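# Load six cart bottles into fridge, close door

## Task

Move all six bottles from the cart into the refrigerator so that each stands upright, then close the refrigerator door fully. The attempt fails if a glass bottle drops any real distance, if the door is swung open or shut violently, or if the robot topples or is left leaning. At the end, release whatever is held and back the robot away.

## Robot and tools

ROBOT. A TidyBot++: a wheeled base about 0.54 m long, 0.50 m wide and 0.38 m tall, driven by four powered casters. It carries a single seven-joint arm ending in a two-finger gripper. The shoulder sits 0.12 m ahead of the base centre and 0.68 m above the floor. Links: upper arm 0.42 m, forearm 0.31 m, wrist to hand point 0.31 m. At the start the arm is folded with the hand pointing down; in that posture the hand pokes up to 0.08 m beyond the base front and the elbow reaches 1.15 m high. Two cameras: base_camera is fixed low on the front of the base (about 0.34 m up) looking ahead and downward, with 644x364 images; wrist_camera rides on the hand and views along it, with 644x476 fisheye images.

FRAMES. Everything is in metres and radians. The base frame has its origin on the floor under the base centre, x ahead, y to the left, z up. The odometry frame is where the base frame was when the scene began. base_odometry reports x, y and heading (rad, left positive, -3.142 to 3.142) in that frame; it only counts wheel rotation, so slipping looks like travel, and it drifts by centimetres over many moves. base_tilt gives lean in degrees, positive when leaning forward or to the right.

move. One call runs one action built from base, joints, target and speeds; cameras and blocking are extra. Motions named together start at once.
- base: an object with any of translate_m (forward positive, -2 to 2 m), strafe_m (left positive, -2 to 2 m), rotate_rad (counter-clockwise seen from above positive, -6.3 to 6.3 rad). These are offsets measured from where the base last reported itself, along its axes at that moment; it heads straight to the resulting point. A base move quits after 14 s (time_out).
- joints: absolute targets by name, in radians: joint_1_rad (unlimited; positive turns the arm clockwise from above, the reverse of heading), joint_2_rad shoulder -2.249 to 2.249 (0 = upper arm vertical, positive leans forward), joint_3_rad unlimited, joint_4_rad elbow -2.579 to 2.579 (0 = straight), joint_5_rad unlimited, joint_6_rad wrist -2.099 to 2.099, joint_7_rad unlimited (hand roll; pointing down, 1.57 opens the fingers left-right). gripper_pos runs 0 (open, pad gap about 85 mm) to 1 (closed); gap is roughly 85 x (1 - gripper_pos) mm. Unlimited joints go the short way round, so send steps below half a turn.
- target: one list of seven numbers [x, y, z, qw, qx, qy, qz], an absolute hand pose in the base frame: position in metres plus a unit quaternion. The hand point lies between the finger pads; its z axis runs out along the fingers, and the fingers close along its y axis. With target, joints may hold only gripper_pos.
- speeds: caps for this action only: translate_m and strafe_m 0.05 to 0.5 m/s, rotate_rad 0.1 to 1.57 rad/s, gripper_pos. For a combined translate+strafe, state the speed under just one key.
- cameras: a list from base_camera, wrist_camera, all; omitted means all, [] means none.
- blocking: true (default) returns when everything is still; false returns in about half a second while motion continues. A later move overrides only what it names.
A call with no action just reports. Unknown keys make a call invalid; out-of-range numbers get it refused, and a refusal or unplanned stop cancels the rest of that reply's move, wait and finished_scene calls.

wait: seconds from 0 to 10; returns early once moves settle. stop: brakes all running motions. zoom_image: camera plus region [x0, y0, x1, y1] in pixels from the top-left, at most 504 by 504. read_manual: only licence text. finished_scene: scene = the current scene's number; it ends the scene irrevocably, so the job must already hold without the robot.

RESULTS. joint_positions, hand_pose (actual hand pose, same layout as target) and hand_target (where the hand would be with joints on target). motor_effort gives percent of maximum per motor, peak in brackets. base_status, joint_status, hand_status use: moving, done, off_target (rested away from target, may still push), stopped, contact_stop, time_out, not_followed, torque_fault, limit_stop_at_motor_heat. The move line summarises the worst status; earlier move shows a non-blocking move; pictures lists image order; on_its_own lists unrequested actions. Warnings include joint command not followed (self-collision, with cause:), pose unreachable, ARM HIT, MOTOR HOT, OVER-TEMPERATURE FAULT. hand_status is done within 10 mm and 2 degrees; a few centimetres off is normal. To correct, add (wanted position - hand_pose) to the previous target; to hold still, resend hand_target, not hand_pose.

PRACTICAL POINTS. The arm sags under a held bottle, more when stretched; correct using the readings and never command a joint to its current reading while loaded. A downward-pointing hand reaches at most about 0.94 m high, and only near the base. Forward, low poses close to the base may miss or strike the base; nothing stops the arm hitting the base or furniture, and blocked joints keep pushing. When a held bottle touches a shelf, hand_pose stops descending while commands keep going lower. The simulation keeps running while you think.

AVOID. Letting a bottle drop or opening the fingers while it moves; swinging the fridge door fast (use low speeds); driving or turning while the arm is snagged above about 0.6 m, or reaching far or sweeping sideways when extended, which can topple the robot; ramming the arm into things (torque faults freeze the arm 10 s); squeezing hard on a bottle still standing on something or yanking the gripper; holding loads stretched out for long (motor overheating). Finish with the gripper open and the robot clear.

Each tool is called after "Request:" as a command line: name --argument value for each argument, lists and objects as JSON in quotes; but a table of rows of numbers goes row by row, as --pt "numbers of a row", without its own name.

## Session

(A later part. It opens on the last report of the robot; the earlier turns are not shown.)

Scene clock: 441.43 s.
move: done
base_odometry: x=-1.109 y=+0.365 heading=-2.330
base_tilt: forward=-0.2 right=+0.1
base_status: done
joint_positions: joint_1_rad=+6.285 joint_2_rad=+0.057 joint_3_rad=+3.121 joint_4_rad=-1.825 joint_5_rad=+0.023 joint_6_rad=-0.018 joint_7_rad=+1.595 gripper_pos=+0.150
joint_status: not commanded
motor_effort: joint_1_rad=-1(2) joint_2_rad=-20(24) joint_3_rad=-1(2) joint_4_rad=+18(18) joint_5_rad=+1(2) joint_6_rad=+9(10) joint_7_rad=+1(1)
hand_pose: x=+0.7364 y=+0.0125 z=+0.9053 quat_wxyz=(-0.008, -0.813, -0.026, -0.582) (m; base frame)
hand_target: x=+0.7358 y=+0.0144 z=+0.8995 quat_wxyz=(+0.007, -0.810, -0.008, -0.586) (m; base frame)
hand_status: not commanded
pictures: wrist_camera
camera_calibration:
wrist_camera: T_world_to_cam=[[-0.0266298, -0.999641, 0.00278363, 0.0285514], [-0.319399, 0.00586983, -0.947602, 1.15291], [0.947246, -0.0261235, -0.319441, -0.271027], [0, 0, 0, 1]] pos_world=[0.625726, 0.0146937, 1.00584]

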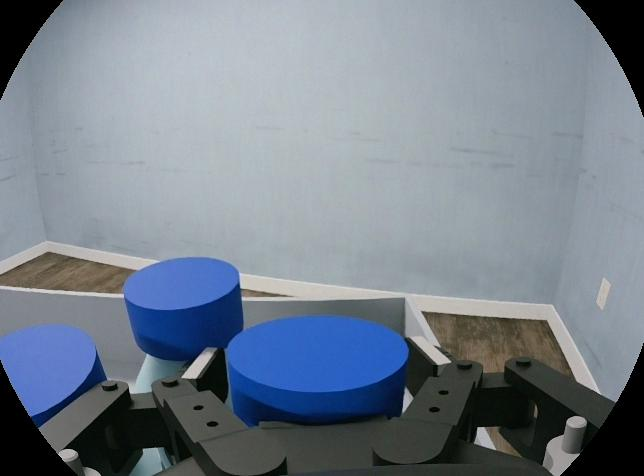

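Request:
move --base '{"translate_m":0.011}' --cameras '[]'

Request:
move --joints '{"gripper_pos":1}' --cameras '[]'

Request:
move --joints '{"joint_2_rad":-0.07,"joint_4_rad":-1.32,"joint_6_rad":-0.62}' --cameras '[]'

Request:
move --base '{"translate_m":-0.38}' --cameras '["wrist_camera"]'

Scene clock: 448.17 s.
move: done
base_odometry: x=-1.117 y=+0.357 heading=-2.330
base_tilt: forward=-0.2 right=+0.1
base_status: done
joint_positions: joint_1_rad=+6.285 joint_2_rad=+0.057 joint_3_rad=+3.121 joint_4_rad=-1.825 joint_5_rad=+0.023 joint_6_rad=-0.017 joint_7_rad=+1.595 gripper_pos=+0.150
joint_status: not commanded
motor_effort: joint_1_rad=-1(4) joint_2_rad=-21(24) joint_3_rad=+0(2) joint_4_rad=+17(18) joint_5_rad=+0(2) joint_6_rad=+9(10) joint_7_rad=+0(1)
hand_pose: x=+0.7364 y=+0.0125 z=+0.9053 quat_wxyz=(-0.008, -0.813, -0.026, -0.582) (m; base frame)
hand_target: x=+0.7358 y=+0.0144 z=+0.8995 quat_wxyz=(+0.007, -0.810, -0.008, -0.586) (m; base frame)
hand_status: not commanded
pictures: none
No camera images: "cameras" was empty.

Scene clock: 449.20 s.
move: off_target
base_odometry: x=-1.117 y=+0.357 heading=-2.330
base_tilt: forward=-0.2 right=+0.1
base_status: not commanded
joint_positions: joint_1_rad=+6.285 joint_2_rad=+0.057 joint_3_rad=+3.121 joint_4_rad=-1.826 joint_5_rad=+0.023 joint_6_rad=-0.016 joint_7_rad=+1.595 gripper_pos=+0.427
joint_status: gripper_pos off_target (ended at +0.427, target +1.000)
motor_effort: joint_1_rad=+0(1) joint_2_rad=-20(22) joint_3_rad=+1(1) joint_4_rad=+18(18) joint_5_rad=+0(2) joint_6_rad=+9(9) joint_7_rad=+1(1)
hand_pose: x=+0.7365 y=+0.0125 z=+0.9055 quat_wxyz=(-0.008, -0.812, -0.026, -0.582) (m; base frame)
hand_target: x=+0.7358 y=+0.0144 z=+0.8995 quat_wxyz=(+0.007, -0.810, -0.008, -0.586) (m; base frame)
hand_status: not commanded
pictures: none
No camera images: "cameras" was empty.

Scene clock: 451.27 s.
move: off_target
base_odometry: x=-1.117 y=+0.357 heading=-2.330
base_tilt: forward=-0.2 right=+0.1
base_status: not commanded
joint_positions: joint_1_rad=+6.285 joint_2_rad=-0.049 joint_3_rad=+3.121 joint_4_rad=-1.382 joint_5_rad=+0.023 joint_6_rad=-0.579 joint_7_rad=+1.595 gripper_pos=+0.427
joint_status: joint_4_rad off_target (ended at -1.382, target -1.320); the others done
motor_effort: joint_1_rad=+0(1) joint_2_rad=-21(28) joint_3_rad=+1(1) joint_4_rad=+20(22) joint_5_rad=+1(2) joint_6_rad=+11(13) joint_7_rad=+0(2)
hand_pose: x=+0.6971 y=+0.0087 z=+1.0721 quat_wxyz=(-0.012, -0.816, -0.022, -0.577) (m; base frame)
hand_target: x=+0.6849 y=+0.0142 z=+1.1089 quat_wxyz=(+0.006, -0.805, -0.009, -0.594) (m; base frame)
hand_status: not commanded
pictures: none
No camera images: "cameras" was empty.

Scene clock: 453.33 s.
move: done
base_odometry: x=-0.855 y=+0.633 heading=-2.331
base_tilt: forward=-0.2 right=+0.1
base_status: done
joint_positions: joint_1_rad=+6.285 joint_2_rad=-0.066 joint_3_rad=+3.121 joint_4_rad=-1.380 joint_5_rad=+0.023 joint_6_rad=-0.586 joint_7_rad=+1.595 gripper_pos=+0.427
joint_status: not commanded
motor_effort: joint_1_rad=+0(3) joint_2_rad=-19(26) joint_3_rad=+1(3) joint_4_rad=+20(22) joint_5_rad=+2(2) joint_6_rad=+12(12) joint_7_rad=+1(1)
hand_pose: x=+0.6894 y=+0.0086 z=+1.0812 quat_wxyz=(-0.013, -0.813, -0.022, -0.582) (m; base frame)
hand_target: x=+0.6849 y=+0.0142 z=+1.1089 quat_wxyz=(+0.006, -0.805, -0.009, -0.594) (m; base frame)
hand_status: not commanded
pictures: wrist_camera
camera_calibration:
wrist_camera: T_world_to_cam=[[-0.0393836, -0.999208, 0.00565987, 0.0286049], [-0.319313, 0.00721798, -0.947622, 1.30455], [0.946831, -0.039128, -0.319344, -0.17009], [0, 0, 0, 1]] pos_world=[0.578731, 0.0125108, 1.18174]

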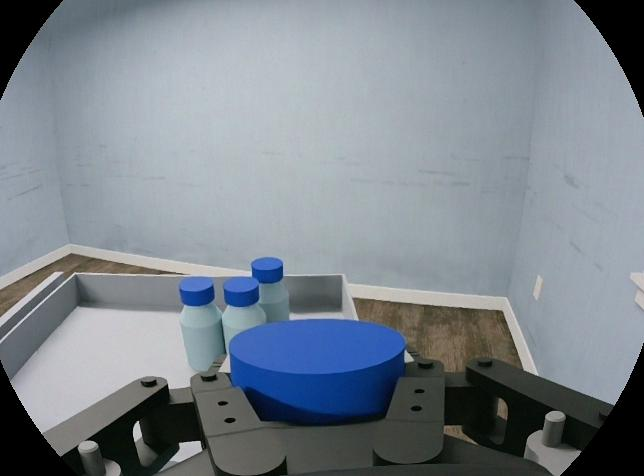

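Request:
zoom_image --camera "wrist_camera" --region '[160, 240, 440, 476]'

Scaled by 1.800.

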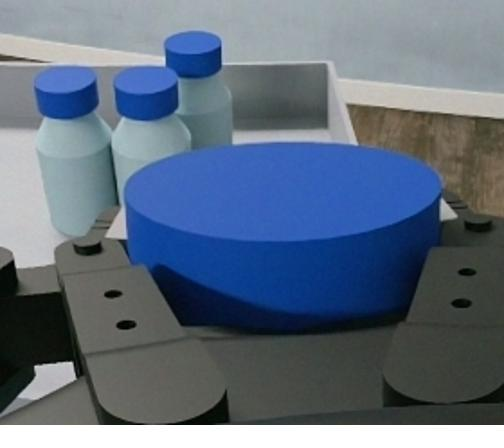

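Request:
move --base '{"translate_m":0.54,"strafe_m":1.003,"rotate_rad":1.258}' --speeds '{"rotate_rad":1.0}' --cameras '[]'

Request:
move --base '{"translate_m":0.478,"strafe_m":-0.164}' --joints '{"joint_2_rad":0.40,"joint_4_rad":-0.68,"joint_6_rad":-0.77}' --cameras '["wrist_camera"]'

Scene clock: 484.93 s.
move: done
base_odometry: x=-0.500 y=-0.450 heading=-1.072
base_tilt: forward=-0.2 right=+0.1
base_status: done
joint_positions: joint_1_rad=+6.287 joint_2_rad=-0.059 joint_3_rad=+3.121 joint_4_rad=-1.380 joint_5_rad=+0.023 joint_6_rad=-0.587 joint_7_rad=+1.595 gripper_pos=+0.427
joint_status: not commanded
motor_effort: joint_1_rad=+0(4) joint_2_rad=-20(24) joint_3_rad=+0(4) joint_4_rad=+20(22) joint_5_rad=+1(2) joint_6_rad=+11(12) joint_7_rad=+0(1)
hand_pose: x=+0.6921 y=+0.0076 z=+1.0772 quat_wxyz=(-0.013, -0.815, -0.021, -0.579) (m; base frame)
hand_target: x=+0.6849 y=+0.0142 z=+1.1089 quat_wxyz=(+0.006, -0.805, -0.009, -0.594) (m; base frame)
hand_status: not commanded
pictures: none
No camera images: "cameras" was empty.

Scene clock: 487.30 s.
move: off_target
base_odometry: x=-0.415 y=-0.948 heading=-1.071
base_tilt: forward=-0.2 right=+0.1
base_status: done
joint_positions: joint_1_rad=+6.287 joint_2_rad=+0.414 joint_3_rad=+3.121 joint_4_rad=-0.748 joint_5_rad=+0.023 joint_6_rad=-0.731 joint_7_rad=+1.595 gripper_pos=+0.427
joint_status: joint_4_rad off_target (ended at -0.748, target -0.680); the others done
motor_effort: joint_1_rad=+0(1) joint_2_rad=-35(41) joint_3_rad=+1(2) joint_4_rad=+20(22) joint_5_rad=+1(2) joint_6_rad=+12(14) joint_7_rad=+0(1)
hand_pose: x=+0.8717 y=+0.0048 z=+1.0938 quat_wxyz=(-0.010, -0.811, -0.016, -0.585) (m; base frame)
hand_target: x=+0.8590 y=+0.0123 z=+1.1319 quat_wxyz=(+0.010, -0.799, -0.005, -0.602) (m; base frame)
hand_status: not commanded
pictures: wrist_camera
camera_calibration:
wrist_camera: T_world_to_cam=[[-0.0458434, -0.998934, -0.00537124, 0.0495578], [-0.312774, 0.0194601, -0.949628, 1.37111], [0.948721, -0.0418542, -0.313333, -0.347114], [0, 0, 0, 1]] pos_world=[0.760434, 0.00829489, 1.19355]

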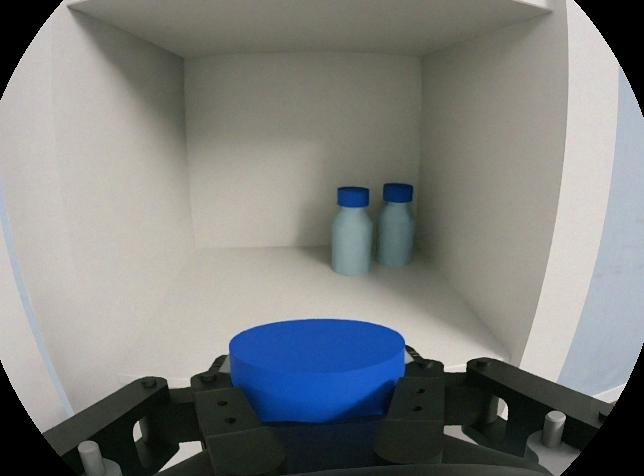

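Request:
move --base '{"translate_m":0.485}' --speeds '{"translate_m":0.3}' --cameras '["base_camera"]'

Request:
move --joints '{"joint_2_rad":0.52,"joint_6_rad":-0.68}' --cameras '["wrist_camera"]'

Request:
move --joints '{"joint_2_rad":0.545,"joint_6_rad":-0.67}' --cameras '["wrist_camera"]'

Scene clock: 496.13 s.
move: done
base_odometry: x=-0.183 y=-1.374 heading=-1.072
base_tilt: forward=-0.2 right=+0.1
base_status: done
joint_positions: joint_1_rad=+6.286 joint_2_rad=+0.414 joint_3_rad=+3.121 joint_4_rad=-0.744 joint_5_rad=+0.023 joint_6_rad=-0.734 joint_7_rad=+1.595 gripper_pos=+0.427
joint_status: not commanded
motor_effort: joint_1_rad=+0(2) joint_2_rad=-35(39) joint_3_rad=+0(1) joint_4_rad=+20(21) joint_5_rad=+1(2) joint_6_rad=+11(12) joint_7_rad=+0(1)
hand_pose: x=+0.8714 y=+0.0049 z=+1.0950 quat_wxyz=(-0.010, -0.811, -0.016, -0.585) (m; base frame)
hand_target: x=+0.8590 y=+0.0123 z=+1.1319 quat_wxyz=(+0.010, -0.799, -0.005, -0.602) (m; base frame)
hand_status: not commanded
pictures: base_camera

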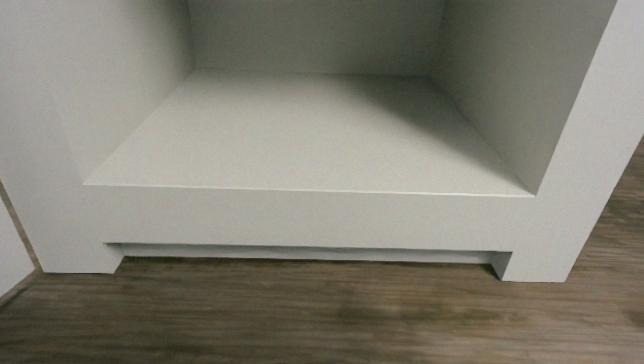

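Scene clock: 497.10 s.
move: done
base_odometry: x=-0.183 y=-1.374 heading=-1.072
base_tilt: forward=-0.2 right=+0.1
base_status: not commanded
joint_positions: joint_1_rad=+6.286 joint_2_rad=+0.482 joint_3_rad=+3.121 joint_4_rad=-0.723 joint_5_rad=+0.023 joint_6_rad=-0.702 joint_7_rad=+1.595 gripper_pos=+0.428
joint_status: all done
motor_effort: joint_1_rad=+1(2) joint_2_rad=-34(36) joint_3_rad=+1(1) joint_4_rad=+17(20) joint_5_rad=+1(2) joint_6_rad=+9(12) joint_7_rad=+0(2)
hand_pose: x=+0.9014 y=+0.0047 z=+1.0639 quat_wxyz=(-0.010, -0.816, -0.016, -0.578) (m; base frame)
hand_target: x=+0.9172 y=+0.0122 z=+1.0663 quat_wxyz=(+0.010, -0.808, -0.004, -0.590) (m; base frame)
hand_status: not commanded
pictures: wrist_camera
camera_calibration:
wrist_camera: T_world_to_cam=[[-0.0456352, -0.998945, -0.00506375, 0.0502095], [-0.327318, 0.0197418, -0.944708, 1.35994], [0.943812, -0.0414544, -0.327874, -0.364722], [0, 0, 0, 1]] pos_world=[0.791654, 0.00818956, 1.16542]

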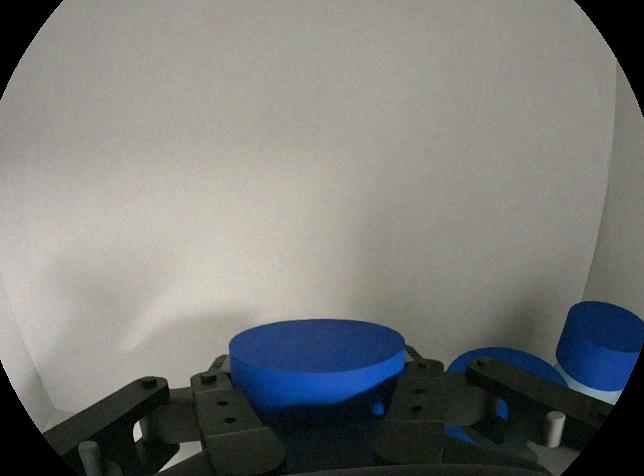

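Scene clock: 497.70 s.
move: done
base_odometry: x=-0.183 y=-1.374 heading=-1.072
base_tilt: forward=-0.2 right=+0.1
base_status: not commanded
joint_positions: joint_1_rad=+6.286 joint_2_rad=+0.490 joint_3_rad=+3.121 joint_4_rad=-0.715 joint_5_rad=+0.023 joint_6_rad=-0.698 joint_7_rad=+1.595 gripper_pos=+0.428
joint_status: all done
motor_effort: joint_1_rad=+0(1) joint_2_rad=-31(33) joint_3_rad=+0(1) joint_4_rad=+16(17) joint_5_rad=+0(1) joint_6_rad=+8(9) joint_7_rad=+0(1)
hand_pose: x=+0.9047 y=+0.0047 z=+1.0638 quat_wxyz=(-0.010, -0.814, -0.016, -0.580) (m; base frame)
hand_target: x=+0.9276 y=+0.0122 z=+1.0492 quat_wxyz=(+0.010, -0.812, -0.004, -0.584) (m; base frame)
hand_status: not commanded
pictures: wrist_camera
camera_calibration:
wrist_camera: T_world_to_cam=[[-0.0456306, -0.998944, -0.00544874, 0.0507321], [-0.322889, 0.0199104, -0.946227, 1.35853], [0.945336, -0.0414176, -0.323456, -0.374016], [0, 0, 0, 1]] pos_world=[0.794539, 0.0081389, 1.16477]

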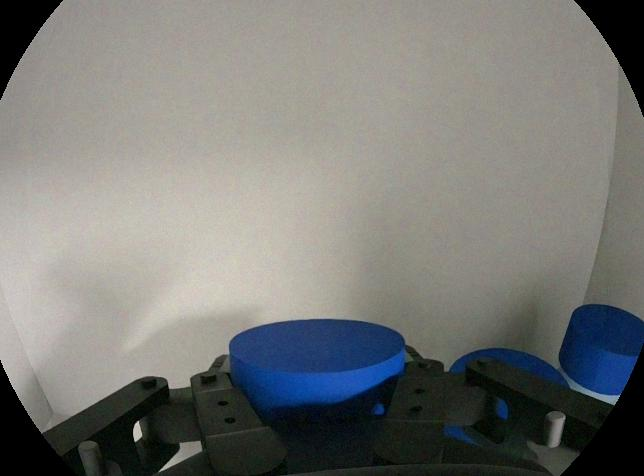

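Request:
move --joints '{"joint_2_rad":0.46,"joint_6_rad":-0.72}' --cameras '["wrist_camera"]'

Request:
move --base '{"strafe_m":0.022}' --cameras '["wrist_camera"]'

Request:
move --joints '{"joint_2_rad":0.53,"joint_6_rad":-0.68}' --cameras '["wrist_camera"]'

Scene clock: 519.57 s.
move: done
base_odometry: x=-0.183 y=-1.374 heading=-1.072
base_tilt: forward=-0.2 right=+0.1
base_status: not commanded
joint_positions: joint_1_rad=+6.286 joint_2_rad=+0.489 joint_3_rad=+3.121 joint_4_rad=-0.715 joint_5_rad=+0.023 joint_6_rad=-0.700 joint_7_rad=+1.595 gripper_pos=+0.428
joint_status: all done
motor_effort: joint_1_rad=+0(1) joint_2_rad=-37(37) joint_3_rad=+0(1) joint_4_rad=+18(18) joint_5_rad=+1(2) joint_6_rad=+9(11) joint_7_rad=+0(1)
hand_pose: x=+0.9039 y=+0.0047 z=+1.0644 quat_wxyz=(-0.010, -0.814, -0.016, -0.580) (m; base frame)
hand_target: x=+0.8894 y=+0.0122 z=+1.1015 quat_wxyz=(+0.010, -0.802, -0.005, -0.598) (m; base frame)
hand_status: not commanded
pictures: wrist_camera
camera_calibration:
wrist_camera: T_world_to_cam=[[-0.0456586, -0.998942, -0.0054035, 0.0506687], [-0.323431, 0.0199004, -0.946043, 1.35912], [0.94515, -0.0414473, -0.323997, -0.372311], [0, 0, 0, 1]] pos_world=[0.793785, 0.00813676, 1.16543]

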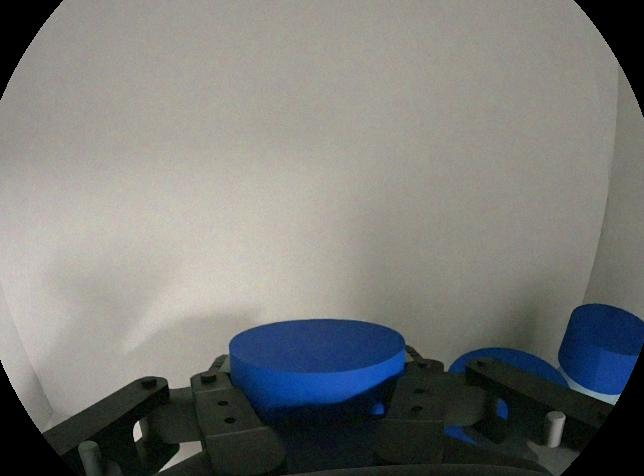

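Scene clock: 520.30 s.
move: done
base_odometry: x=-0.163 y=-1.364 heading=-1.072
base_tilt: forward=-0.2 right=+0.1
base_status: done
joint_positions: joint_1_rad=+6.279 joint_2_rad=+0.489 joint_3_rad=+3.121 joint_4_rad=-0.715 joint_5_rad=+0.023 joint_6_rad=-0.700 joint_7_rad=+1.595 gripper_pos=+0.428
joint_status: not commanded
motor_effort: joint_1_rad=+0(5) joint_2_rad=-37(40) joint_3_rad=+0(2) joint_4_rad=+20(20) joint_5_rad=+1(2) joint_6_rad=+11(12) joint_7_rad=+0(1)
hand_pose: x=+0.9039 y=+0.0107 z=+1.0644 quat_wxyz=(-0.008, -0.814, -0.019, -0.580) (m; base frame)
hand_target: x=+0.8894 y=+0.0122 z=+1.1015 quat_wxyz=(+0.010, -0.802, -0.005, -0.598) (m; base frame)
hand_status: not commanded
pictures: wrist_camera
camera_calibration:
wrist_camera: T_world_to_cam=[[-0.0379229, -0.999266, -0.00545228, 0.0497793], [-0.32369, 0.017446, -0.946002, 1.35916], [0.945403, -0.0341103, -0.324114, -0.372185], [0, 0, 0, 1]] pos_world=[0.793701, 0.0133355, 1.16541]

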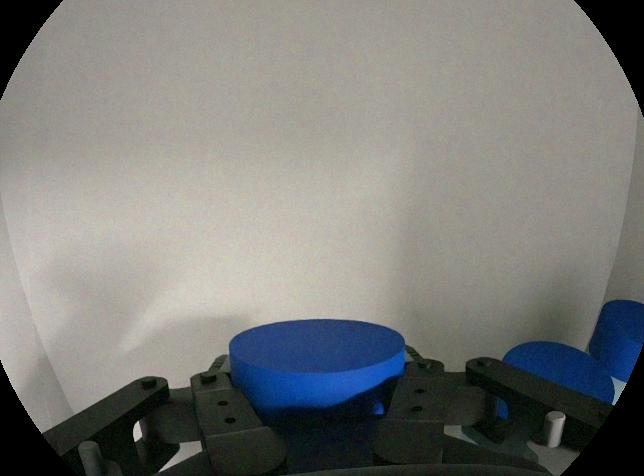

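Scene clock: 521.20 s.
move: done
base_odometry: x=-0.163 y=-1.364 heading=-1.072
base_tilt: forward=-0.2 right=+0.1
base_status: not commanded
joint_positions: joint_1_rad=+6.279 joint_2_rad=+0.523 joint_3_rad=+3.121 joint_4_rad=-0.715 joint_5_rad=+0.023 joint_6_rad=-0.699 joint_7_rad=+1.595 gripper_pos=+0.428
joint_status: all done
motor_effort: joint_1_rad=+0(1) joint_2_rad=-38(42) joint_3_rad=+0(1) joint_4_rad=+18(21) joint_5_rad=+0(2) joint_6_rad=+9(12) joint_7_rad=+0(1)
hand_pose: x=+0.9166 y=+0.0108 z=+1.0376 quat_wxyz=(-0.007, -0.824, -0.019, -0.566) (m; base frame)
hand_target: x=+0.9211 y=+0.0122 z=+1.0583 quat_wxyz=(+0.010, -0.810, -0.004, -0.586) (m; base frame)
hand_status: not commanded
pictures: wrist_camera
camera_calibration:
wrist_camera: T_world_to_cam=[[-0.0380787, -0.999267, -0.00404626, 0.048856], [-0.355151, 0.0173182, -0.934649, 1.35498], [0.934033, -0.0341532, -0.35555, -0.349871], [0, 0, 0, 1]] pos_world=[0.809873, 0.0134052, 1.14223]

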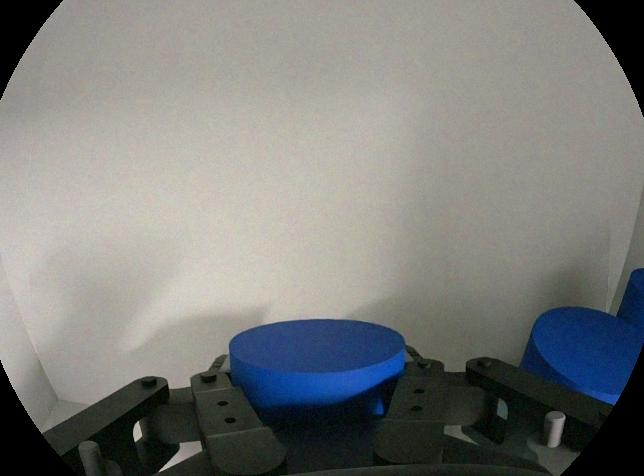

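Request:
move --joints '{"joint_2_rad":0.55,"joint_6_rad":-0.67}' --cameras '[]'

Scene clock: 524.43 s.
move: done
base_odometry: x=-0.163 y=-1.364 heading=-1.072
base_tilt: forward=-0.2 right=+0.1
base_status: not commanded
joint_positions: joint_1_rad=+6.279 joint_2_rad=+0.524 joint_3_rad=+3.121 joint_4_rad=-0.715 joint_5_rad=+0.023 joint_6_rad=-0.697 joint_7_rad=+1.595 gripper_pos=+0.428
joint_status: all done
motor_effort: joint_1_rad=+0(1) joint_2_rad=-37(38) joint_3_rad=+0(0) joint_4_rad=+18(19) joint_5_rad=+2(2) joint_6_rad=+10(10) joint_7_rad=+0(1)
hand_pose: x=+0.9171 y=+0.0108 z=+1.0374 quat_wxyz=(-0.007, -0.824, -0.019, -0.567) (m; base frame)
hand_target: x=+0.9294 y=+0.0122 z=+1.0452 quat_wxyz=(+0.010, -0.813, -0.004, -0.582) (m; base frame)
hand_status: not commanded
pictures: none
No camera images: "cameras" was empty.

Request:
move --joints '{"joint_2_rad":0.57,"joint_6_rad":-0.66}' --cameras '[]'

Scene clock: 527.97 s.
move: done
base_odometry: x=-0.163 y=-1.364 heading=-1.072
base_tilt: forward=-0.2 right=+0.1
base_status: not commanded
joint_positions: joint_1_rad=+6.279 joint_2_rad=+0.527 joint_3_rad=+3.121 joint_4_rad=-0.715 joint_5_rad=+0.023 joint_6_rad=-0.690 joint_7_rad=+1.595 gripper_pos=+0.428
joint_status: all done
motor_effort: joint_1_rad=+0(0) joint_2_rad=-35(37) joint_3_rad=+0(0) joint_4_rad=+17(18) joint_5_rad=+1(2) joint_6_rad=+8(10) joint_7_rad=+0(1)
hand_pose: x=+0.9189 y=+0.0108 z=+1.0374 quat_wxyz=(-0.007, -0.822, -0.019, -0.569) (m; base frame)
hand_target: x=+0.9376 y=+0.0122 z=+1.0318 quat_wxyz=(+0.010, -0.816, -0.004, -0.578) (m; base frame)
hand_status: not commanded
pictures: none
No camera images: "cameras" was empty.

Request:
move --joints '{"gripper_pos":0.2}' --cameras '[]'

Request:
move --base '{"translate_m":-0.5}' --cameras '["wrist_camera"]'

Request:
move --base '{"translate_m":-0.464,"strafe_m":0.141}' --joints '{"joint_2_rad":-0.07,"joint_4_rad":-1.5,"joint_6_rad":-0.4,"gripper_pos":0.25}' --cameras '[]'

Request:
move --base '{"translate_m":-1.055,"strafe_m":0.257,"rotate_rad":-1.258}' --cameras '[]'

Request:
move --base '{"translate_m":0.2}' --joints '{"joint_2_rad":0.06,"joint_4_rad":-1.85,"joint_6_rad":0.02}'

Scene clock: 541.00 s.
move: done
base_odometry: x=-0.163 y=-1.364 heading=-1.072
base_tilt: forward=-0.2 right=+0.1
base_status: not commanded
joint_positions: joint_1_rad=+6.279 joint_2_rad=+0.530 joint_3_rad=+3.121 joint_4_rad=-0.715 joint_5_rad=+0.023 joint_6_rad=-0.690 joint_7_rad=+1.595 gripper_pos=+0.200
joint_status: all done
motor_effort: joint_1_rad=+0(0) joint_2_rad=-35(36) joint_3_rad=+0(1) joint_4_rad=+17(18) joint_5_rad=+1(2) joint_6_rad=+9(10) joint_7_rad=+0(1)
hand_pose: x=+0.9202 y=+0.0109 z=+1.0345 quat_wxyz=(-0.007, -0.823, -0.019, -0.567) (m; base frame)
hand_target: x=+0.9376 y=+0.0122 z=+1.0318 quat_wxyz=(+0.010, -0.816, -0.004, -0.578) (m; base frame)
hand_status: not commanded
pictures: none
No camera images: "cameras" was empty.

Scene clock: 543.23 s.
move: done
base_odometry: x=-0.402 y=-0.924 heading=-1.073
base_tilt: forward=-0.2 right=+0.1
base_status: done
joint_positions: joint_1_rad=+6.279 joint_2_rad=+0.545 joint_3_rad=+3.121 joint_4_rad=-0.715 joint_5_rad=+0.023 joint_6_rad=-0.690 joint_7_rad=+1.595 gripper_pos=+0.200
joint_status: not commanded
motor_effort: joint_1_rad=+0(1) joint_2_rad=-36(39) joint_3_rad=+0(1) joint_4_rad=+17(19) joint_5_rad=+1(2) joint_6_rad=+9(9) joint_7_rad=+0(1)
hand_pose: x=+0.9255 y=+0.0104 z=+1.0224 quat_wxyz=(-0.007, -0.828, -0.019, -0.561) (m; base frame)
hand_target: x=+0.9376 y=+0.0122 z=+1.0318 quat_wxyz=(+0.010, -0.816, -0.004, -0.578) (m; base frame)
hand_status: not commanded
pictures: wrist_camera
camera_calibration:
wrist_camera: T_world_to_cam=[[-0.0385866, -0.999249, -0.00359917, 0.0487727], [-0.367205, 0.0175295, -0.929975, 1.35034], [0.929339, -0.034563, -0.367605, -0.346884], [0, 0, 0, 1]] pos_world=[0.820108, 0.0130759, 1.12845]

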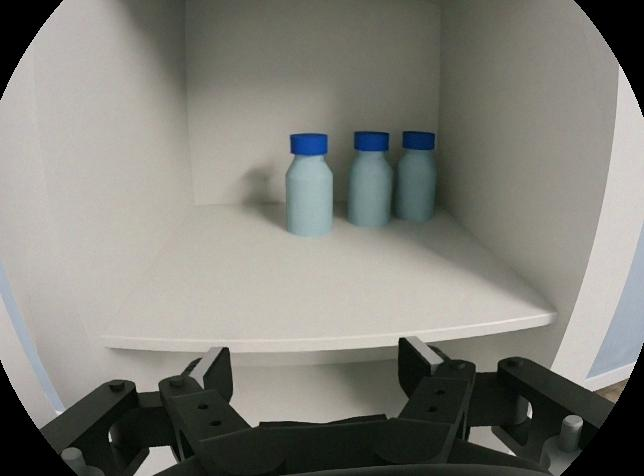

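Scene clock: 545.60 s.
move: done
base_odometry: x=-0.500 y=-0.449 heading=-1.072
base_tilt: forward=-0.2 right=+0.1
base_status: done
joint_positions: joint_1_rad=+6.279 joint_2_rad=-0.068 joint_3_rad=+3.121 joint_4_rad=-1.468 joint_5_rad=+0.023 joint_6_rad=-0.444 joint_7_rad=+1.595 gripper_pos=+0.250
joint_status: all done
motor_effort: joint_1_rad=+0(1) joint_2_rad=-16(40) joint_3_rad=+1(1) joint_4_rad=+18(19) joint_5_rad=+1(2) joint_6_rad=+9(10) joint_7_rad=+1(1)
hand_pose: x=+0.6996 y=+0.0129 z=+1.0705 quat_wxyz=(-0.011, -0.797, -0.025, -0.604) (m; base frame)
hand_target: x=+0.7013 y=+0.0145 z=+1.0658 quat_wxyz=(+0.006, -0.793, -0.009, -0.610) (m; base frame)
hand_status: not commanded
pictures: none
No camera images: "cameras" was empty.

Scene clock: 549.40 s.
move: done
base_odometry: x=-0.779 y=+0.600 heading=-2.331
base_tilt: forward=-0.2 right=+0.1
base_status: done
joint_positions: joint_1_rad=+6.280 joint_2_rad=-0.067 joint_3_rad=+3.120 joint_4_rad=-1.470 joint_5_rad=+0.023 joint_6_rad=-0.441 joint_7_rad=+1.595 gripper_pos=+0.250
joint_status: not commanded
motor_effort: joint_1_rad=+0(2) joint_2_rad=-17(21) joint_3_rad=+1(3) joint_4_rad=+18(19) joint_5_rad=+0(2) joint_6_rad=+9(10) joint_7_rad=+0(1)
hand_pose: x=+0.7000 y=+0.0134 z=+1.0707 quat_wxyz=(-0.010, -0.796, -0.025, -0.605) (m; base frame)
hand_target: x=+0.7013 y=+0.0145 z=+1.0658 quat_wxyz=(+0.006, -0.793, -0.009, -0.610) (m; base frame)
hand_status: not commanded
pictures: none
No camera images: "cameras" was empty.

Scene clock: 551.17 s.
move: done
base_odometry: x=-0.917 y=+0.455 heading=-2.331
base_tilt: forward=-0.2 right=+0.1
base_status: done
joint_positions: joint_1_rad=+6.280 joint_2_rad=+0.059 joint_3_rad=+3.120 joint_4_rad=-1.823 joint_5_rad=+0.023 joint_6_rad=-0.026 joint_7_rad=+1.595 gripper_pos=+0.250
joint_status: all done
motor_effort: joint_1_rad=+0(1) joint_2_rad=-21(27) joint_3_rad=+0(2) joint_4_rad=+18(19) joint_5_rad=+1(2) joint_6_rad=+9(11) joint_7_rad=+0(1)
hand_pose: x=+0.7363 y=+0.0163 z=+0.9027 quat_wxyz=(-0.006, -0.815, -0.029, -0.579) (m; base frame)
hand_target: x=+0.7358 y=+0.0144 z=+0.8995 quat_wxyz=(+0.007, -0.810, -0.008, -0.586) (m; base frame)
hand_status: not commanded
pictures: base_camera, wrist_camera
camera_calibration:
wrist_camera: T_world_to_cam=[[-0.0202858, -0.999788, 0.00349108, 0.0270847], [-0.327207, 0.00333949, -0.944947, 1.15379], [0.944735, -0.0203114, -0.327205, -0.262939], [0, 0, 0, 1]] pos_world=[0.626485, 0.0178852, 1.00414]

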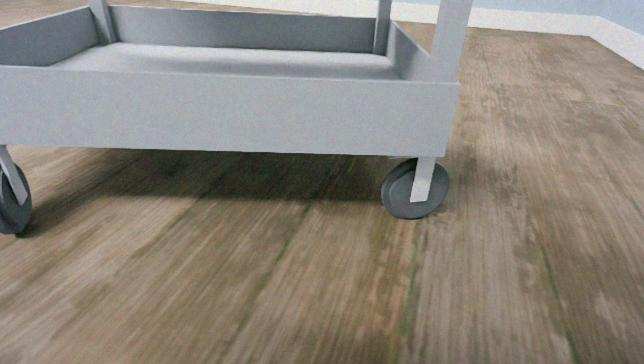

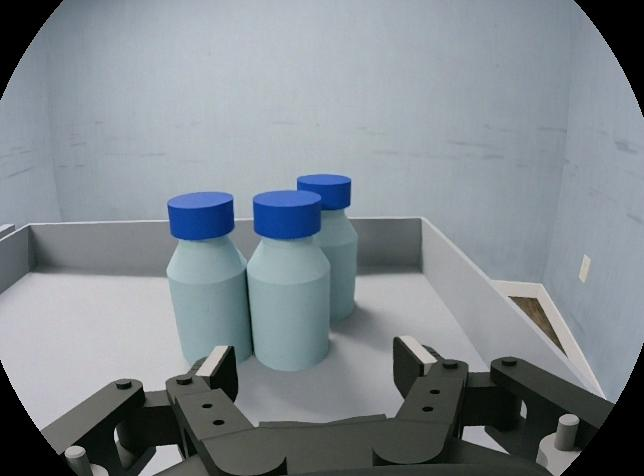

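Request:
move --base '{"translate_m":0.12,"strafe_m":0.027}' --joints '{"gripper_pos":0.28}' --cameras '["wrist_camera"]'

Scene clock: 565.17 s.
move: done
base_odometry: x=-0.981 y=+0.350 heading=-2.331
base_tilt: forward=-0.2 right=+0.1
base_status: done
joint_positions: joint_1_rad=+6.280 joint_2_rad=+0.061 joint_3_rad=+3.120 joint_4_rad=-1.823 joint_5_rad=+0.023 joint_6_rad=-0.021 joint_7_rad=+1.595 gripper_pos=+0.280
joint_status: all done
motor_effort: joint_1_rad=+0(1) joint_2_rad=-21(25) joint_3_rad=+1(1) joint_4_rad=+17(18) joint_5_rad=+1(2) joint_6_rad=+9(9) joint_7_rad=+0(1)
hand_pose: x=+0.7372 y=+0.0164 z=+0.9029 quat_wxyz=(-0.006, -0.814, -0.029, -0.580) (m; base frame)
hand_target: x=+0.7358 y=+0.0144 z=+0.8995 quat_wxyz=(+0.007, -0.810, -0.008, -0.586) (m; base frame)
hand_status: not commanded
pictures: wrist_camera
camera_calibration:
wrist_camera: T_world_to_cam=[[-0.0201909, -0.999791, 0.00328237, 0.0272683], [-0.324487, 0.00344768, -0.945884, 1.15304], [0.945675, -0.0201634, -0.324489, -0.266887], [0, 0, 0, 1]] pos_world=[0.627087, 0.0179059, 1.00395]

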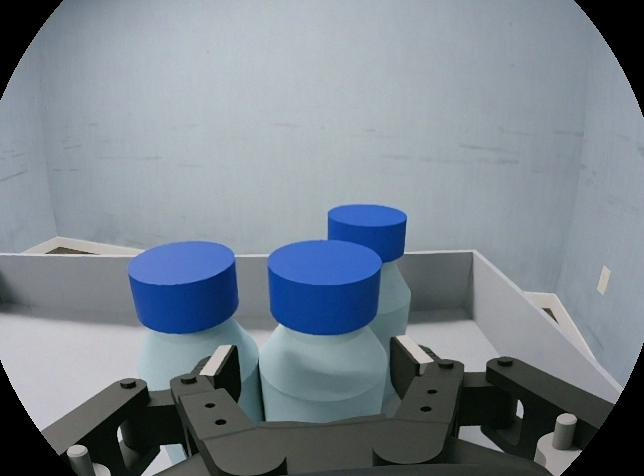

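Request:
move --base '{"translate_m":0.107,"strafe_m":-0.003}' --speeds '{"translate_m":0.2}' --cameras '["wrist_camera"]'

Scene clock: 571.73 s.
move: done
base_odometry: x=-1.057 y=+0.274 heading=-2.331
base_tilt: forward=-0.2 right=+0.1
base_status: done
joint_positions: joint_1_rad=+6.280 joint_2_rad=+0.058 joint_3_rad=+3.120 joint_4_rad=-1.824 joint_5_rad=+0.023 joint_6_rad=-0.019 joint_7_rad=+1.595 gripper_pos=+0.280
joint_status: not commanded
motor_effort: joint_1_rad=+0(1) joint_2_rad=-21(24) joint_3_rad=+0(1) joint_4_rad=+18(19) joint_5_rad=+0(2) joint_6_rad=+9(10) joint_7_rad=+0(1)
hand_pose: x=+0.7366 y=+0.0164 z=+0.9043 quat_wxyz=(-0.006, -0.813, -0.029, -0.581) (m; base frame)
hand_target: x=+0.7358 y=+0.0144 z=+0.8995 quat_wxyz=(+0.007, -0.810, -0.008, -0.586) (m; base frame)
hand_status: not commanded
pictures: wrist_camera
camera_calibration:
wrist_camera: T_world_to_cam=[[-0.0202262, -0.99979, 0.00318827, 0.0273355], [-0.321488, 0.00348423, -0.946907, 1.15295], [0.946698, -0.0201774, -0.321491, -0.269298], [0, 0, 0, 1]] pos_world=[0.626157, 0.0178789, 1.00508]

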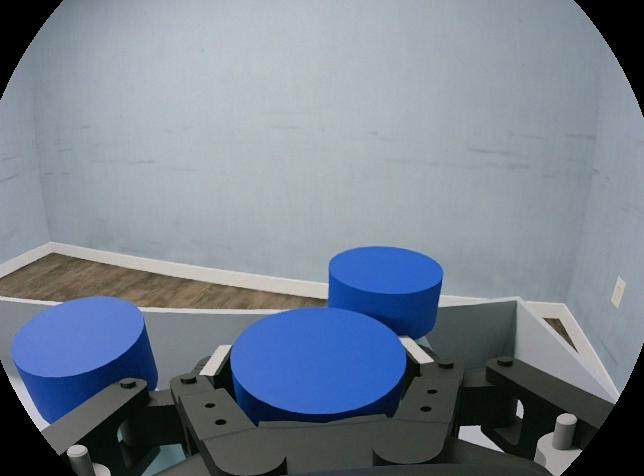

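Request:
move --base '{"translate_m":0.006}' --cameras '[]'

Request:
move --joints '{"gripper_pos":1}' --cameras '[]'

Request:
move --joints '{"joint_2_rad":-0.07,"joint_4_rad":-1.32,"joint_6_rad":-0.62}' --cameras '[]'

Request:
move --base '{"translate_m":-0.38}' --cameras '["wrist_camera"]'

Scene clock: 579.10 s.
move: done
base_odometry: x=-1.061 y=+0.269 heading=-2.331
base_tilt: forward=-0.2 right=+0.1
base_status: done
joint_positions: joint_1_rad=+6.280 joint_2_rad=+0.057 joint_3_rad=+3.120 joint_4_rad=-1.825 joint_5_rad=+0.023 joint_6_rad=-0.019 joint_7_rad=+1.595 gripper_pos=+0.280
joint_status: not commanded
motor_effort: joint_1_rad=+0(2) joint_2_rad=-21(25) joint_3_rad=+1(2) joint_4_rad=+17(18) joint_5_rad=+1(2) joint_6_rad=+9(10) joint_7_rad=+0(1)
hand_pose: x=+0.7363 y=+0.0163 z=+0.9050 quat_wxyz=(-0.006, -0.813, -0.029, -0.582) (m; base frame)
hand_target: x=+0.7358 y=+0.0144 z=+0.8995 quat_wxyz=(+0.007, -0.810, -0.008, -0.586) (m; base frame)
hand_status: not commanded
pictures: none
No camera images: "cameras" was empty.

Scene clock: 580.03 s.
move: off_target
base_odometry: x=-1.061 y=+0.269 heading=-2.331
base_tilt: forward=-0.2 right=+0.1
base_status: not commanded
joint_positions: joint_1_rad=+6.280 joint_2_rad=+0.057 joint_3_rad=+3.120 joint_4_rad=-1.825 joint_5_rad=+0.023 joint_6_rad=-0.017 joint_7_rad=+1.595 gripper_pos=+0.422
joint_status: gripper_pos off_target (ended at +0.422, target +1.000)
motor_effort: joint_1_rad=+0(1) joint_2_rad=-20(22) joint_3_rad=+1(1) joint_4_rad=+17(18) joint_5_rad=+1(2) joint_6_rad=+9(9) joint_7_rad=+0(1)
hand_pose: x=+0.7364 y=+0.0164 z=+0.9055 quat_wxyz=(-0.006, -0.813, -0.029, -0.582) (m; base frame)
hand_target: x=+0.7358 y=+0.0144 z=+0.8995 quat_wxyz=(+0.007, -0.810, -0.008, -0.586) (m; base frame)
hand_status: not commanded
pictures: none
No camera images: "cameras" was empty.

Scene clock: 582.07 s.
move: off_target
base_odometry: x=-1.061 y=+0.269 heading=-2.331
base_tilt: forward=-0.2 right=+0.1
base_status: not commanded
joint_positions: joint_1_rad=+6.280 joint_2_rad=-0.041 joint_3_rad=+3.120 joint_4_rad=-1.391 joint_5_rad=+0.023 joint_6_rad=-0.586 joint_7_rad=+1.595 gripper_pos=+0.422
joint_status: joint_4_rad off_target (ended at -1.391, target -1.320); the others done
motor_effort: joint_1_rad=+0(1) joint_2_rad=-22(29) joint_3_rad=+1(1) joint_4_rad=+22(24) joint_5_rad=+1(2) joint_6_rad=+13(15) joint_7_rad=+1(1)
hand_pose: x=+0.6988 y=+0.0122 z=+1.0598 quat_wxyz=(-0.011, -0.823, -0.025, -0.567) (m; base frame)
hand_target: x=+0.6849 y=+0.0142 z=+1.1089 quat_wxyz=(+0.006, -0.805, -0.009, -0.594) (m; base frame)
hand_status: not commanded
pictures: none
No camera images: "cameras" was empty.

Scene clock: 584.17 s.
move: done
base_odometry: x=-0.799 y=+0.545 heading=-2.330
base_tilt: forward=-0.2 right=+0.1
base_status: done
joint_positions: joint_1_rad=+6.280 joint_2_rad=-0.058 joint_3_rad=+3.119 joint_4_rad=-1.390 joint_5_rad=+0.023 joint_6_rad=-0.595 joint_7_rad=+1.595 gripper_pos=+0.423
joint_status: not commanded
motor_effort: joint_1_rad=+0(2) joint_2_rad=-21(28) joint_3_rad=+1(3) joint_4_rad=+22(23) joint_5_rad=+1(3) joint_6_rad=+13(14) joint_7_rad=+1(1)
hand_pose: x=+0.6914 y=+0.0122 z=+1.0678 quat_wxyz=(-0.011, -0.821, -0.025, -0.571) (m; base frame)
hand_target: x=+0.6849 y=+0.0142 z=+1.1089 quat_wxyz=(+0.006, -0.805, -0.009, -0.594) (m; base frame)
hand_status: not commanded
pictures: wrist_camera
camera_calibration:
wrist_camera: T_world_to_cam=[[-0.0329299, -0.999429, 0.00752608, 0.0259191], [-0.34524, 0.00430794, -0.938504, 1.30065], [0.937936, -0.0335032, -0.345185, -0.142534], [0, 0, 0, 1]] pos_world=[0.583576, 0.0155258, 1.17127]

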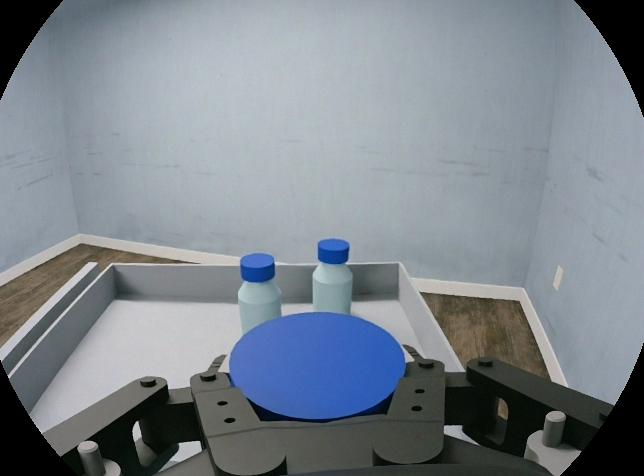

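Request:
move --base '{"translate_m":0.566,"strafe_m":0.922,"rotate_rad":1.258}' --speeds '{"rotate_rad":1.0}' --cameras '[]'

Request:
move --base '{"translate_m":0.444,"strafe_m":-0.329}' --joints '{"joint_2_rad":0.40,"joint_4_rad":-0.68,"joint_6_rad":-0.77}' --cameras '["wrist_camera"]'

Scene clock: 606.73 s.
move: done
base_odometry: x=-0.520 y=-0.500 heading=-1.071
base_tilt: forward=-0.2 right=+0.1
base_status: done
joint_positions: joint_1_rad=+6.286 joint_2_rad=-0.049 joint_3_rad=+3.120 joint_4_rad=-1.390 joint_5_rad=+0.023 joint_6_rad=-0.595 joint_7_rad=+1.595 gripper_pos=+0.423
joint_status: not commanded
motor_effort: joint_1_rad=+0(4) joint_2_rad=-23(25) joint_3_rad=+0(4) joint_4_rad=+22(23) joint_5_rad=+1(3) joint_6_rad=+13(14) joint_7_rad=+0(1)
hand_pose: x=+0.6950 y=+0.0085 z=+1.0625 quat_wxyz=(-0.013, -0.823, -0.022, -0.567) (m; base frame)
hand_target: x=+0.6849 y=+0.0142 z=+1.1089 quat_wxyz=(+0.006, -0.805, -0.009, -0.594) (m; base frame)
hand_status: not commanded
pictures: none
No camera images: "cameras" was empty.

Scene clock: 609.20 s.
move: off_target
base_odometry: x=-0.595 y=-1.048 heading=-1.070
base_tilt: forward=-0.2 right=+0.1
base_status: done
joint_positions: joint_1_rad=+6.286 joint_2_rad=+0.422 joint_3_rad=+3.120 joint_4_rad=-0.759 joint_5_rad=+0.023 joint_6_rad=-0.739 joint_7_rad=+1.595 gripper_pos=+0.423
joint_status: joint_4_rad off_target (ended at -0.759, target -0.680); the others done
motor_effort: joint_1_rad=+0(2) joint_2_rad=-38(43) joint_3_rad=+0(3) joint_4_rad=+21(23) joint_5_rad=+2(2) joint_6_rad=+13(15) joint_7_rad=+0(1)
hand_pose: x=+0.8745 y=+0.0060 z=+1.0788 quat_wxyz=(-0.010, -0.819, -0.017, -0.574) (m; base frame)
hand_target: x=+0.8590 y=+0.0123 z=+1.1319 quat_wxyz=(+0.010, -0.799, -0.005, -0.602) (m; base frame)
hand_status: not commanded
pictures: wrist_camera
camera_calibration:
wrist_camera: T_world_to_cam=[[-0.0439981, -0.999023, -0.00412638, 0.0478755], [-0.338277, 0.0187842, -0.940859, 1.37061], [0.940017, -0.0400001, -0.338773, -0.319354], [0, 0, 0, 1]] pos_world=[0.765951, 0.00930868, 1.18156]

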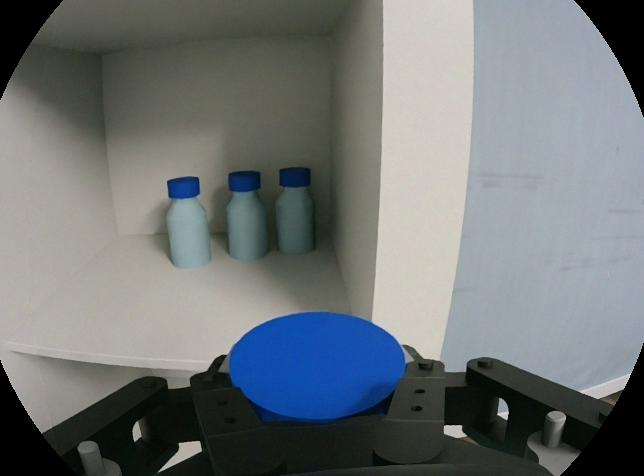

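Request:
move --base '{"translate_m":0.35,"strafe_m":0.028}' --speeds '{"translate_m":0.3}' --cameras '["wrist_camera"]'

Request:
move --joints '{"joint_2_rad":0.53,"joint_6_rad":-0.68}' --cameras '["wrist_camera"]'

Request:
move --joints '{"joint_2_rad":0.555,"joint_6_rad":-0.67}' --cameras '[]'

Scene clock: 621.93 s.
move: done
base_odometry: x=-0.403 y=-1.342 heading=-1.071
base_tilt: forward=-0.2 right=+0.1
base_status: done
joint_positions: joint_1_rad=+6.286 joint_2_rad=+0.424 joint_3_rad=+3.120 joint_4_rad=-0.755 joint_5_rad=+0.023 joint_6_rad=-0.742 joint_7_rad=+1.595 gripper_pos=+0.423
joint_status: not commanded
motor_effort: joint_1_rad=+0(2) joint_2_rad=-38(42) joint_3_rad=+0(1) joint_4_rad=+21(22) joint_5_rad=+0(2) joint_6_rad=+12(13) joint_7_rad=+0(1)
hand_pose: x=+0.8747 y=+0.0060 z=+1.0790 quat_wxyz=(-0.010, -0.819, -0.017, -0.573) (m; base frame)
hand_target: x=+0.8590 y=+0.0123 z=+1.1319 quat_wxyz=(+0.010, -0.799, -0.005, -0.602) (m; base frame)
hand_status: not commanded
pictures: wrist_camera
camera_calibration:
wrist_camera: T_world_to_cam=[[-0.0440712, -0.99902, -0.00413481, 0.0479224], [-0.338983, 0.0188471, -0.940604, 1.37121], [0.93976, -0.0400519, -0.339482, -0.318472], [0, 0, 0, 1]] pos_world=[0.766216, 0.00927678, 1.18184]

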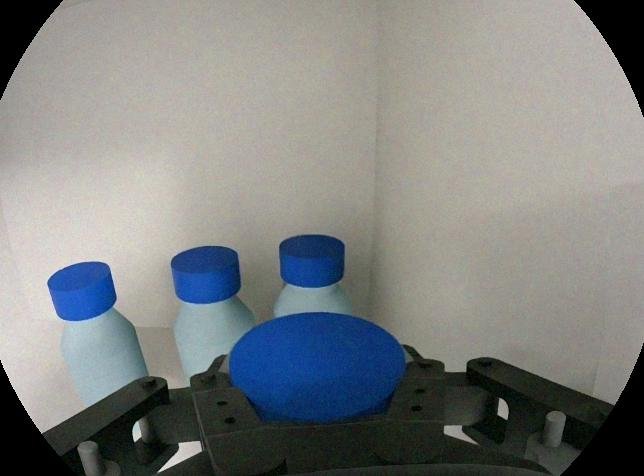

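Scene clock: 622.93 s.
move: done
base_odometry: x=-0.403 y=-1.342 heading=-1.071
base_tilt: forward=-0.2 right=+0.1
base_status: not commanded
joint_positions: joint_1_rad=+6.286 joint_2_rad=+0.505 joint_3_rad=+3.120 joint_4_rad=-0.732 joint_5_rad=+0.023 joint_6_rad=-0.708 joint_7_rad=+1.595 gripper_pos=+0.426
joint_status: all done
motor_effort: joint_1_rad=+0(1) joint_2_rad=-36(39) joint_3_rad=+0(1) joint_4_rad=+18(21) joint_5_rad=+0(2) joint_6_rad=+10(13) joint_7_rad=+1(1)
hand_pose: x=+0.9091 y=+0.0059 z=+1.0390 quat_wxyz=(-0.009, -0.826, -0.017, -0.563) (m; base frame)
hand_target: x=+0.9210 y=+0.0122 z=+1.0583 quat_wxyz=(+0.010, -0.810, -0.004, -0.586) (m; base frame)
hand_status: not commanded
pictures: wrist_camera
camera_calibration:
wrist_camera: T_world_to_cam=[[-0.0439738, -0.999024, -0.00413153, 0.0491478], [-0.362846, 0.0198241, -0.931638, 1.35761], [0.930811, -0.0394686, -0.363363, -0.331435], [0, 0, 0, 1]] pos_world=[0.803268, 0.00910508, 1.14458]

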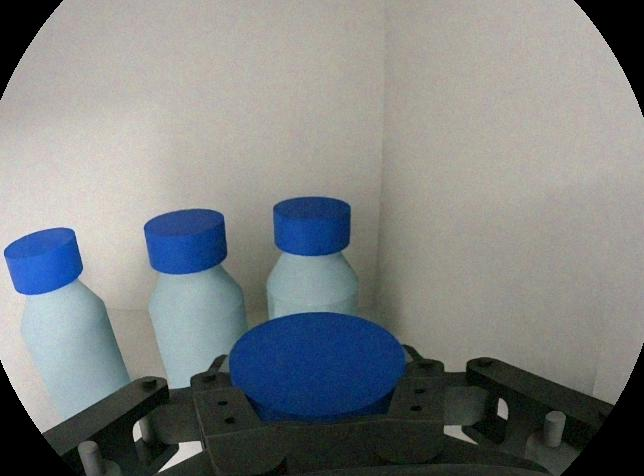

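Scene clock: 623.53 s.
move: done
base_odometry: x=-0.403 y=-1.342 heading=-1.071
base_tilt: forward=-0.2 right=+0.1
base_status: not commanded
joint_positions: joint_1_rad=+6.286 joint_2_rad=+0.513 joint_3_rad=+3.120 joint_4_rad=-0.725 joint_5_rad=+0.023 joint_6_rad=-0.704 joint_7_rad=+1.595 gripper_pos=+0.426
joint_status: all done
motor_effort: joint_1_rad=+0(1) joint_2_rad=-34(37) joint_3_rad=+0(1) joint_4_rad=+17(18) joint_5_rad=+1(2) joint_6_rad=+8(10) joint_7_rad=+0(1)
hand_pose: x=+0.9124 y=+0.0059 z=+1.0387 quat_wxyz=(-0.009, -0.825, -0.017, -0.565) (m; base frame)
hand_target: x=+0.9313 y=+0.0122 z=+1.0411 quat_wxyz=(+0.010, -0.815, -0.004, -0.580) (m; base frame)
hand_status: not commanded
pictures: none
No camera images: "cameras" was empty.

Request:
move --joints '{"gripper_pos":0.2}' --cameras '[]'

Request:
move --base '{"translate_m":-0.35}' --cameras '["wrist_camera"]'

Request:
move --base '{"translate_m":-0.48,"strafe_m":0.341}' --joints '{"joint_2_rad":-0.07,"joint_4_rad":-1.5,"joint_6_rad":-0.4,"gripper_pos":0.2}' --cameras '[]'

Request:
move --base '{"translate_m":-0.93,"strafe_m":0.219,"rotate_rad":-1.258}' --cameras '[]'

Request:
move --base '{"translate_m":0.2}' --joints '{"joint_2_rad":0.06,"joint_4_rad":-1.85,"joint_6_rad":0.02}'

Scene clock: 637.90 s.
move: done
base_odometry: x=-0.403 y=-1.342 heading=-1.071
base_tilt: forward=-0.2 right=+0.1
base_status: not commanded
joint_positions: joint_1_rad=+6.286 joint_2_rad=+0.515 joint_3_rad=+3.120 joint_4_rad=-0.725 joint_5_rad=+0.023 joint_6_rad=-0.704 joint_7_rad=+1.595 gripper_pos=+0.200
joint_status: all done
motor_effort: joint_1_rad=+0(1) joint_2_rad=-34(36) joint_3_rad=+0(1) joint_4_rad=+17(18) joint_5_rad=+0(2) joint_6_rad=+8(10) joint_7_rad=+0(1)
hand_pose: x=+0.9131 y=+0.0059 z=+1.0371 quat_wxyz=(-0.009, -0.826, -0.017, -0.564) (m; base frame)
hand_target: x=+0.9313 y=+0.0122 z=+1.0411 quat_wxyz=(+0.010, -0.815, -0.004, -0.580) (m; base frame)
hand_status: not commanded
pictures: none
No camera images: "cameras" was empty.

Scene clock: 639.90 s.
move: done
base_odometry: x=-0.571 y=-1.034 heading=-1.071
base_tilt: forward=-0.2 right=+0.1
base_status: done
joint_positions: joint_1_rad=+6.286 joint_2_rad=+0.535 joint_3_rad=+3.120 joint_4_rad=-0.723 joint_5_rad=+0.023 joint_6_rad=-0.703 joint_7_rad=+1.595 gripper_pos=+0.200
joint_status: not commanded
motor_effort: joint_1_rad=+0(4) joint_2_rad=-35(42) joint_3_rad=+0(2) joint_4_rad=+18(19) joint_5_rad=+0(2) joint_6_rad=+9(9) joint_7_rad=+0(1)
hand_pose: x=+0.9201 y=+0.0061 z=+1.0228 quat_wxyz=(-0.009, -0.830, -0.017, -0.557) (m; base frame)
hand_target: x=+0.9313 y=+0.0122 z=+1.0411 quat_wxyz=(+0.010, -0.815, -0.004, -0.580) (m; base frame)
hand_status: not commanded
pictures: wrist_camera
camera_calibration:
wrist_camera: T_world_to_cam=[[-0.0438556, -0.999031, -0.00370298, 0.0491595], [-0.376308, 0.0199525, -0.92628, 1.35344], [0.925456, -0.0392291, -0.376818, -0.328889], [0, 0, 0, 1]] pos_world=[0.815837, 0.00920533, 1.12991]

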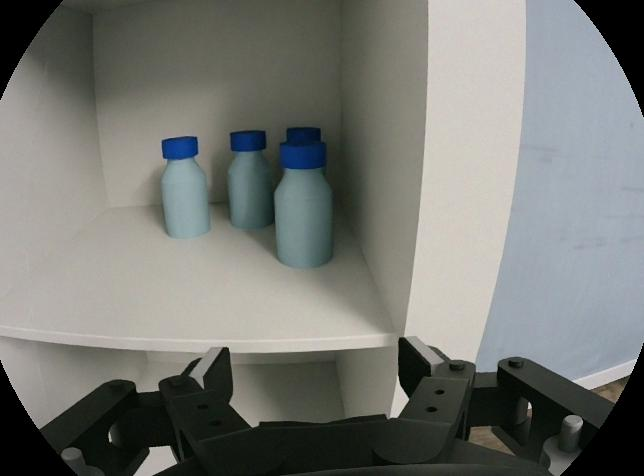

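Scene clock: 642.43 s.
move: done
base_odometry: x=-0.502 y=-0.450 heading=-1.071
base_tilt: forward=-0.2 right=+0.1
base_status: done
joint_positions: joint_1_rad=+6.286 joint_2_rad=-0.068 joint_3_rad=+3.120 joint_4_rad=-1.467 joint_5_rad=+0.023 joint_6_rad=-0.444 joint_7_rad=+1.595 gripper_pos=+0.200
joint_status: all done
motor_effort: joint_1_rad=+0(3) joint_2_rad=-18(40) joint_3_rad=+1(2) joint_4_rad=+18(19) joint_5_rad=+0(2) joint_6_rad=+9(11) joint_7_rad=+0(1)
hand_pose: x=+0.6996 y=+0.0100 z=+1.0713 quat_wxyz=(-0.012, -0.796, -0.023, -0.604) (m; base frame)
hand_target: x=+0.7013 y=+0.0145 z=+1.0658 quat_wxyz=(+0.006, -0.793, -0.009, -0.610) (m; base frame)
hand_status: not commanded
pictures: none
No camera images: "cameras" was empty.

Scene clock: 645.97 s.
move: done
base_odometry: x=-0.755 y=+0.472 heading=-2.329
base_tilt: forward=-0.2 right=+0.1
base_status: done
joint_positions: joint_1_rad=+6.285 joint_2_rad=-0.069 joint_3_rad=+3.121 joint_4_rad=-1.469 joint_5_rad=+0.023 joint_6_rad=-0.441 joint_7_rad=+1.595 gripper_pos=+0.200
joint_status: not commanded
motor_effort: joint_1_rad=+0(3) joint_2_rad=-17(22) joint_3_rad=+0(3) joint_4_rad=+18(19) joint_5_rad=+1(3) joint_6_rad=+9(10) joint_7_rad=+1(1)
hand_pose: x=+0.6995 y=+0.0100 z=+1.0717 quat_wxyz=(-0.012, -0.796, -0.023, -0.605) (m; base frame)
hand_target: x=+0.7013 y=+0.0145 z=+1.0658 quat_wxyz=(+0.006, -0.793, -0.009, -0.610) (m; base frame)
hand_status: not commanded
pictures: none
No camera images: "cameras" was empty.

Scene clock: 647.73 s.
move: done
base_odometry: x=-0.893 y=+0.327 heading=-2.330
base_tilt: forward=-0.2 right=+0.1
base_status: done
joint_positions: joint_1_rad=+6.285 joint_2_rad=+0.059 joint_3_rad=+3.121 joint_4_rad=-1.823 joint_5_rad=+0.023 joint_6_rad=-0.026 joint_7_rad=+1.595 gripper_pos=+0.200
joint_status: all done
motor_effort: joint_1_rad=+0(1) joint_2_rad=-21(27) joint_3_rad=+1(3) joint_4_rad=+18(19) joint_5_rad=+1(2) joint_6_rad=+9(10) joint_7_rad=+0(1)
hand_pose: x=+0.7364 y=+0.0127 z=+0.9027 quat_wxyz=(-0.008, -0.815, -0.026, -0.579) (m; base frame)
hand_target: x=+0.7358 y=+0.0144 z=+0.8995 quat_wxyz=(+0.007, -0.810, -0.008, -0.586) (m; base frame)
hand_status: not commanded
pictures: base_camera, wrist_camera
camera_calibration:
wrist_camera: T_world_to_cam=[[-0.0262662, -0.999649, 0.00332952, 0.0280055], [-0.327271, 0.00545196, -0.944915, 1.15379], [0.944566, -0.025909, -0.327299, -0.262838], [0, 0, 0, 1]] pos_world=[0.626605, 0.0148954, 1.00411]

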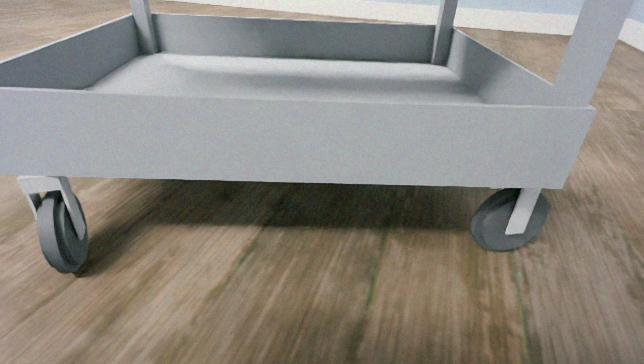

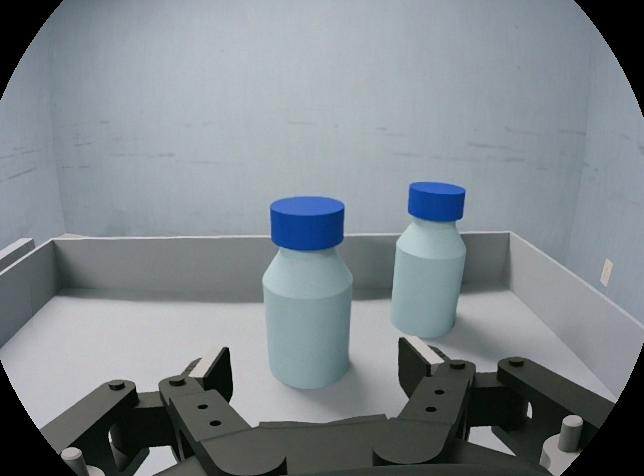

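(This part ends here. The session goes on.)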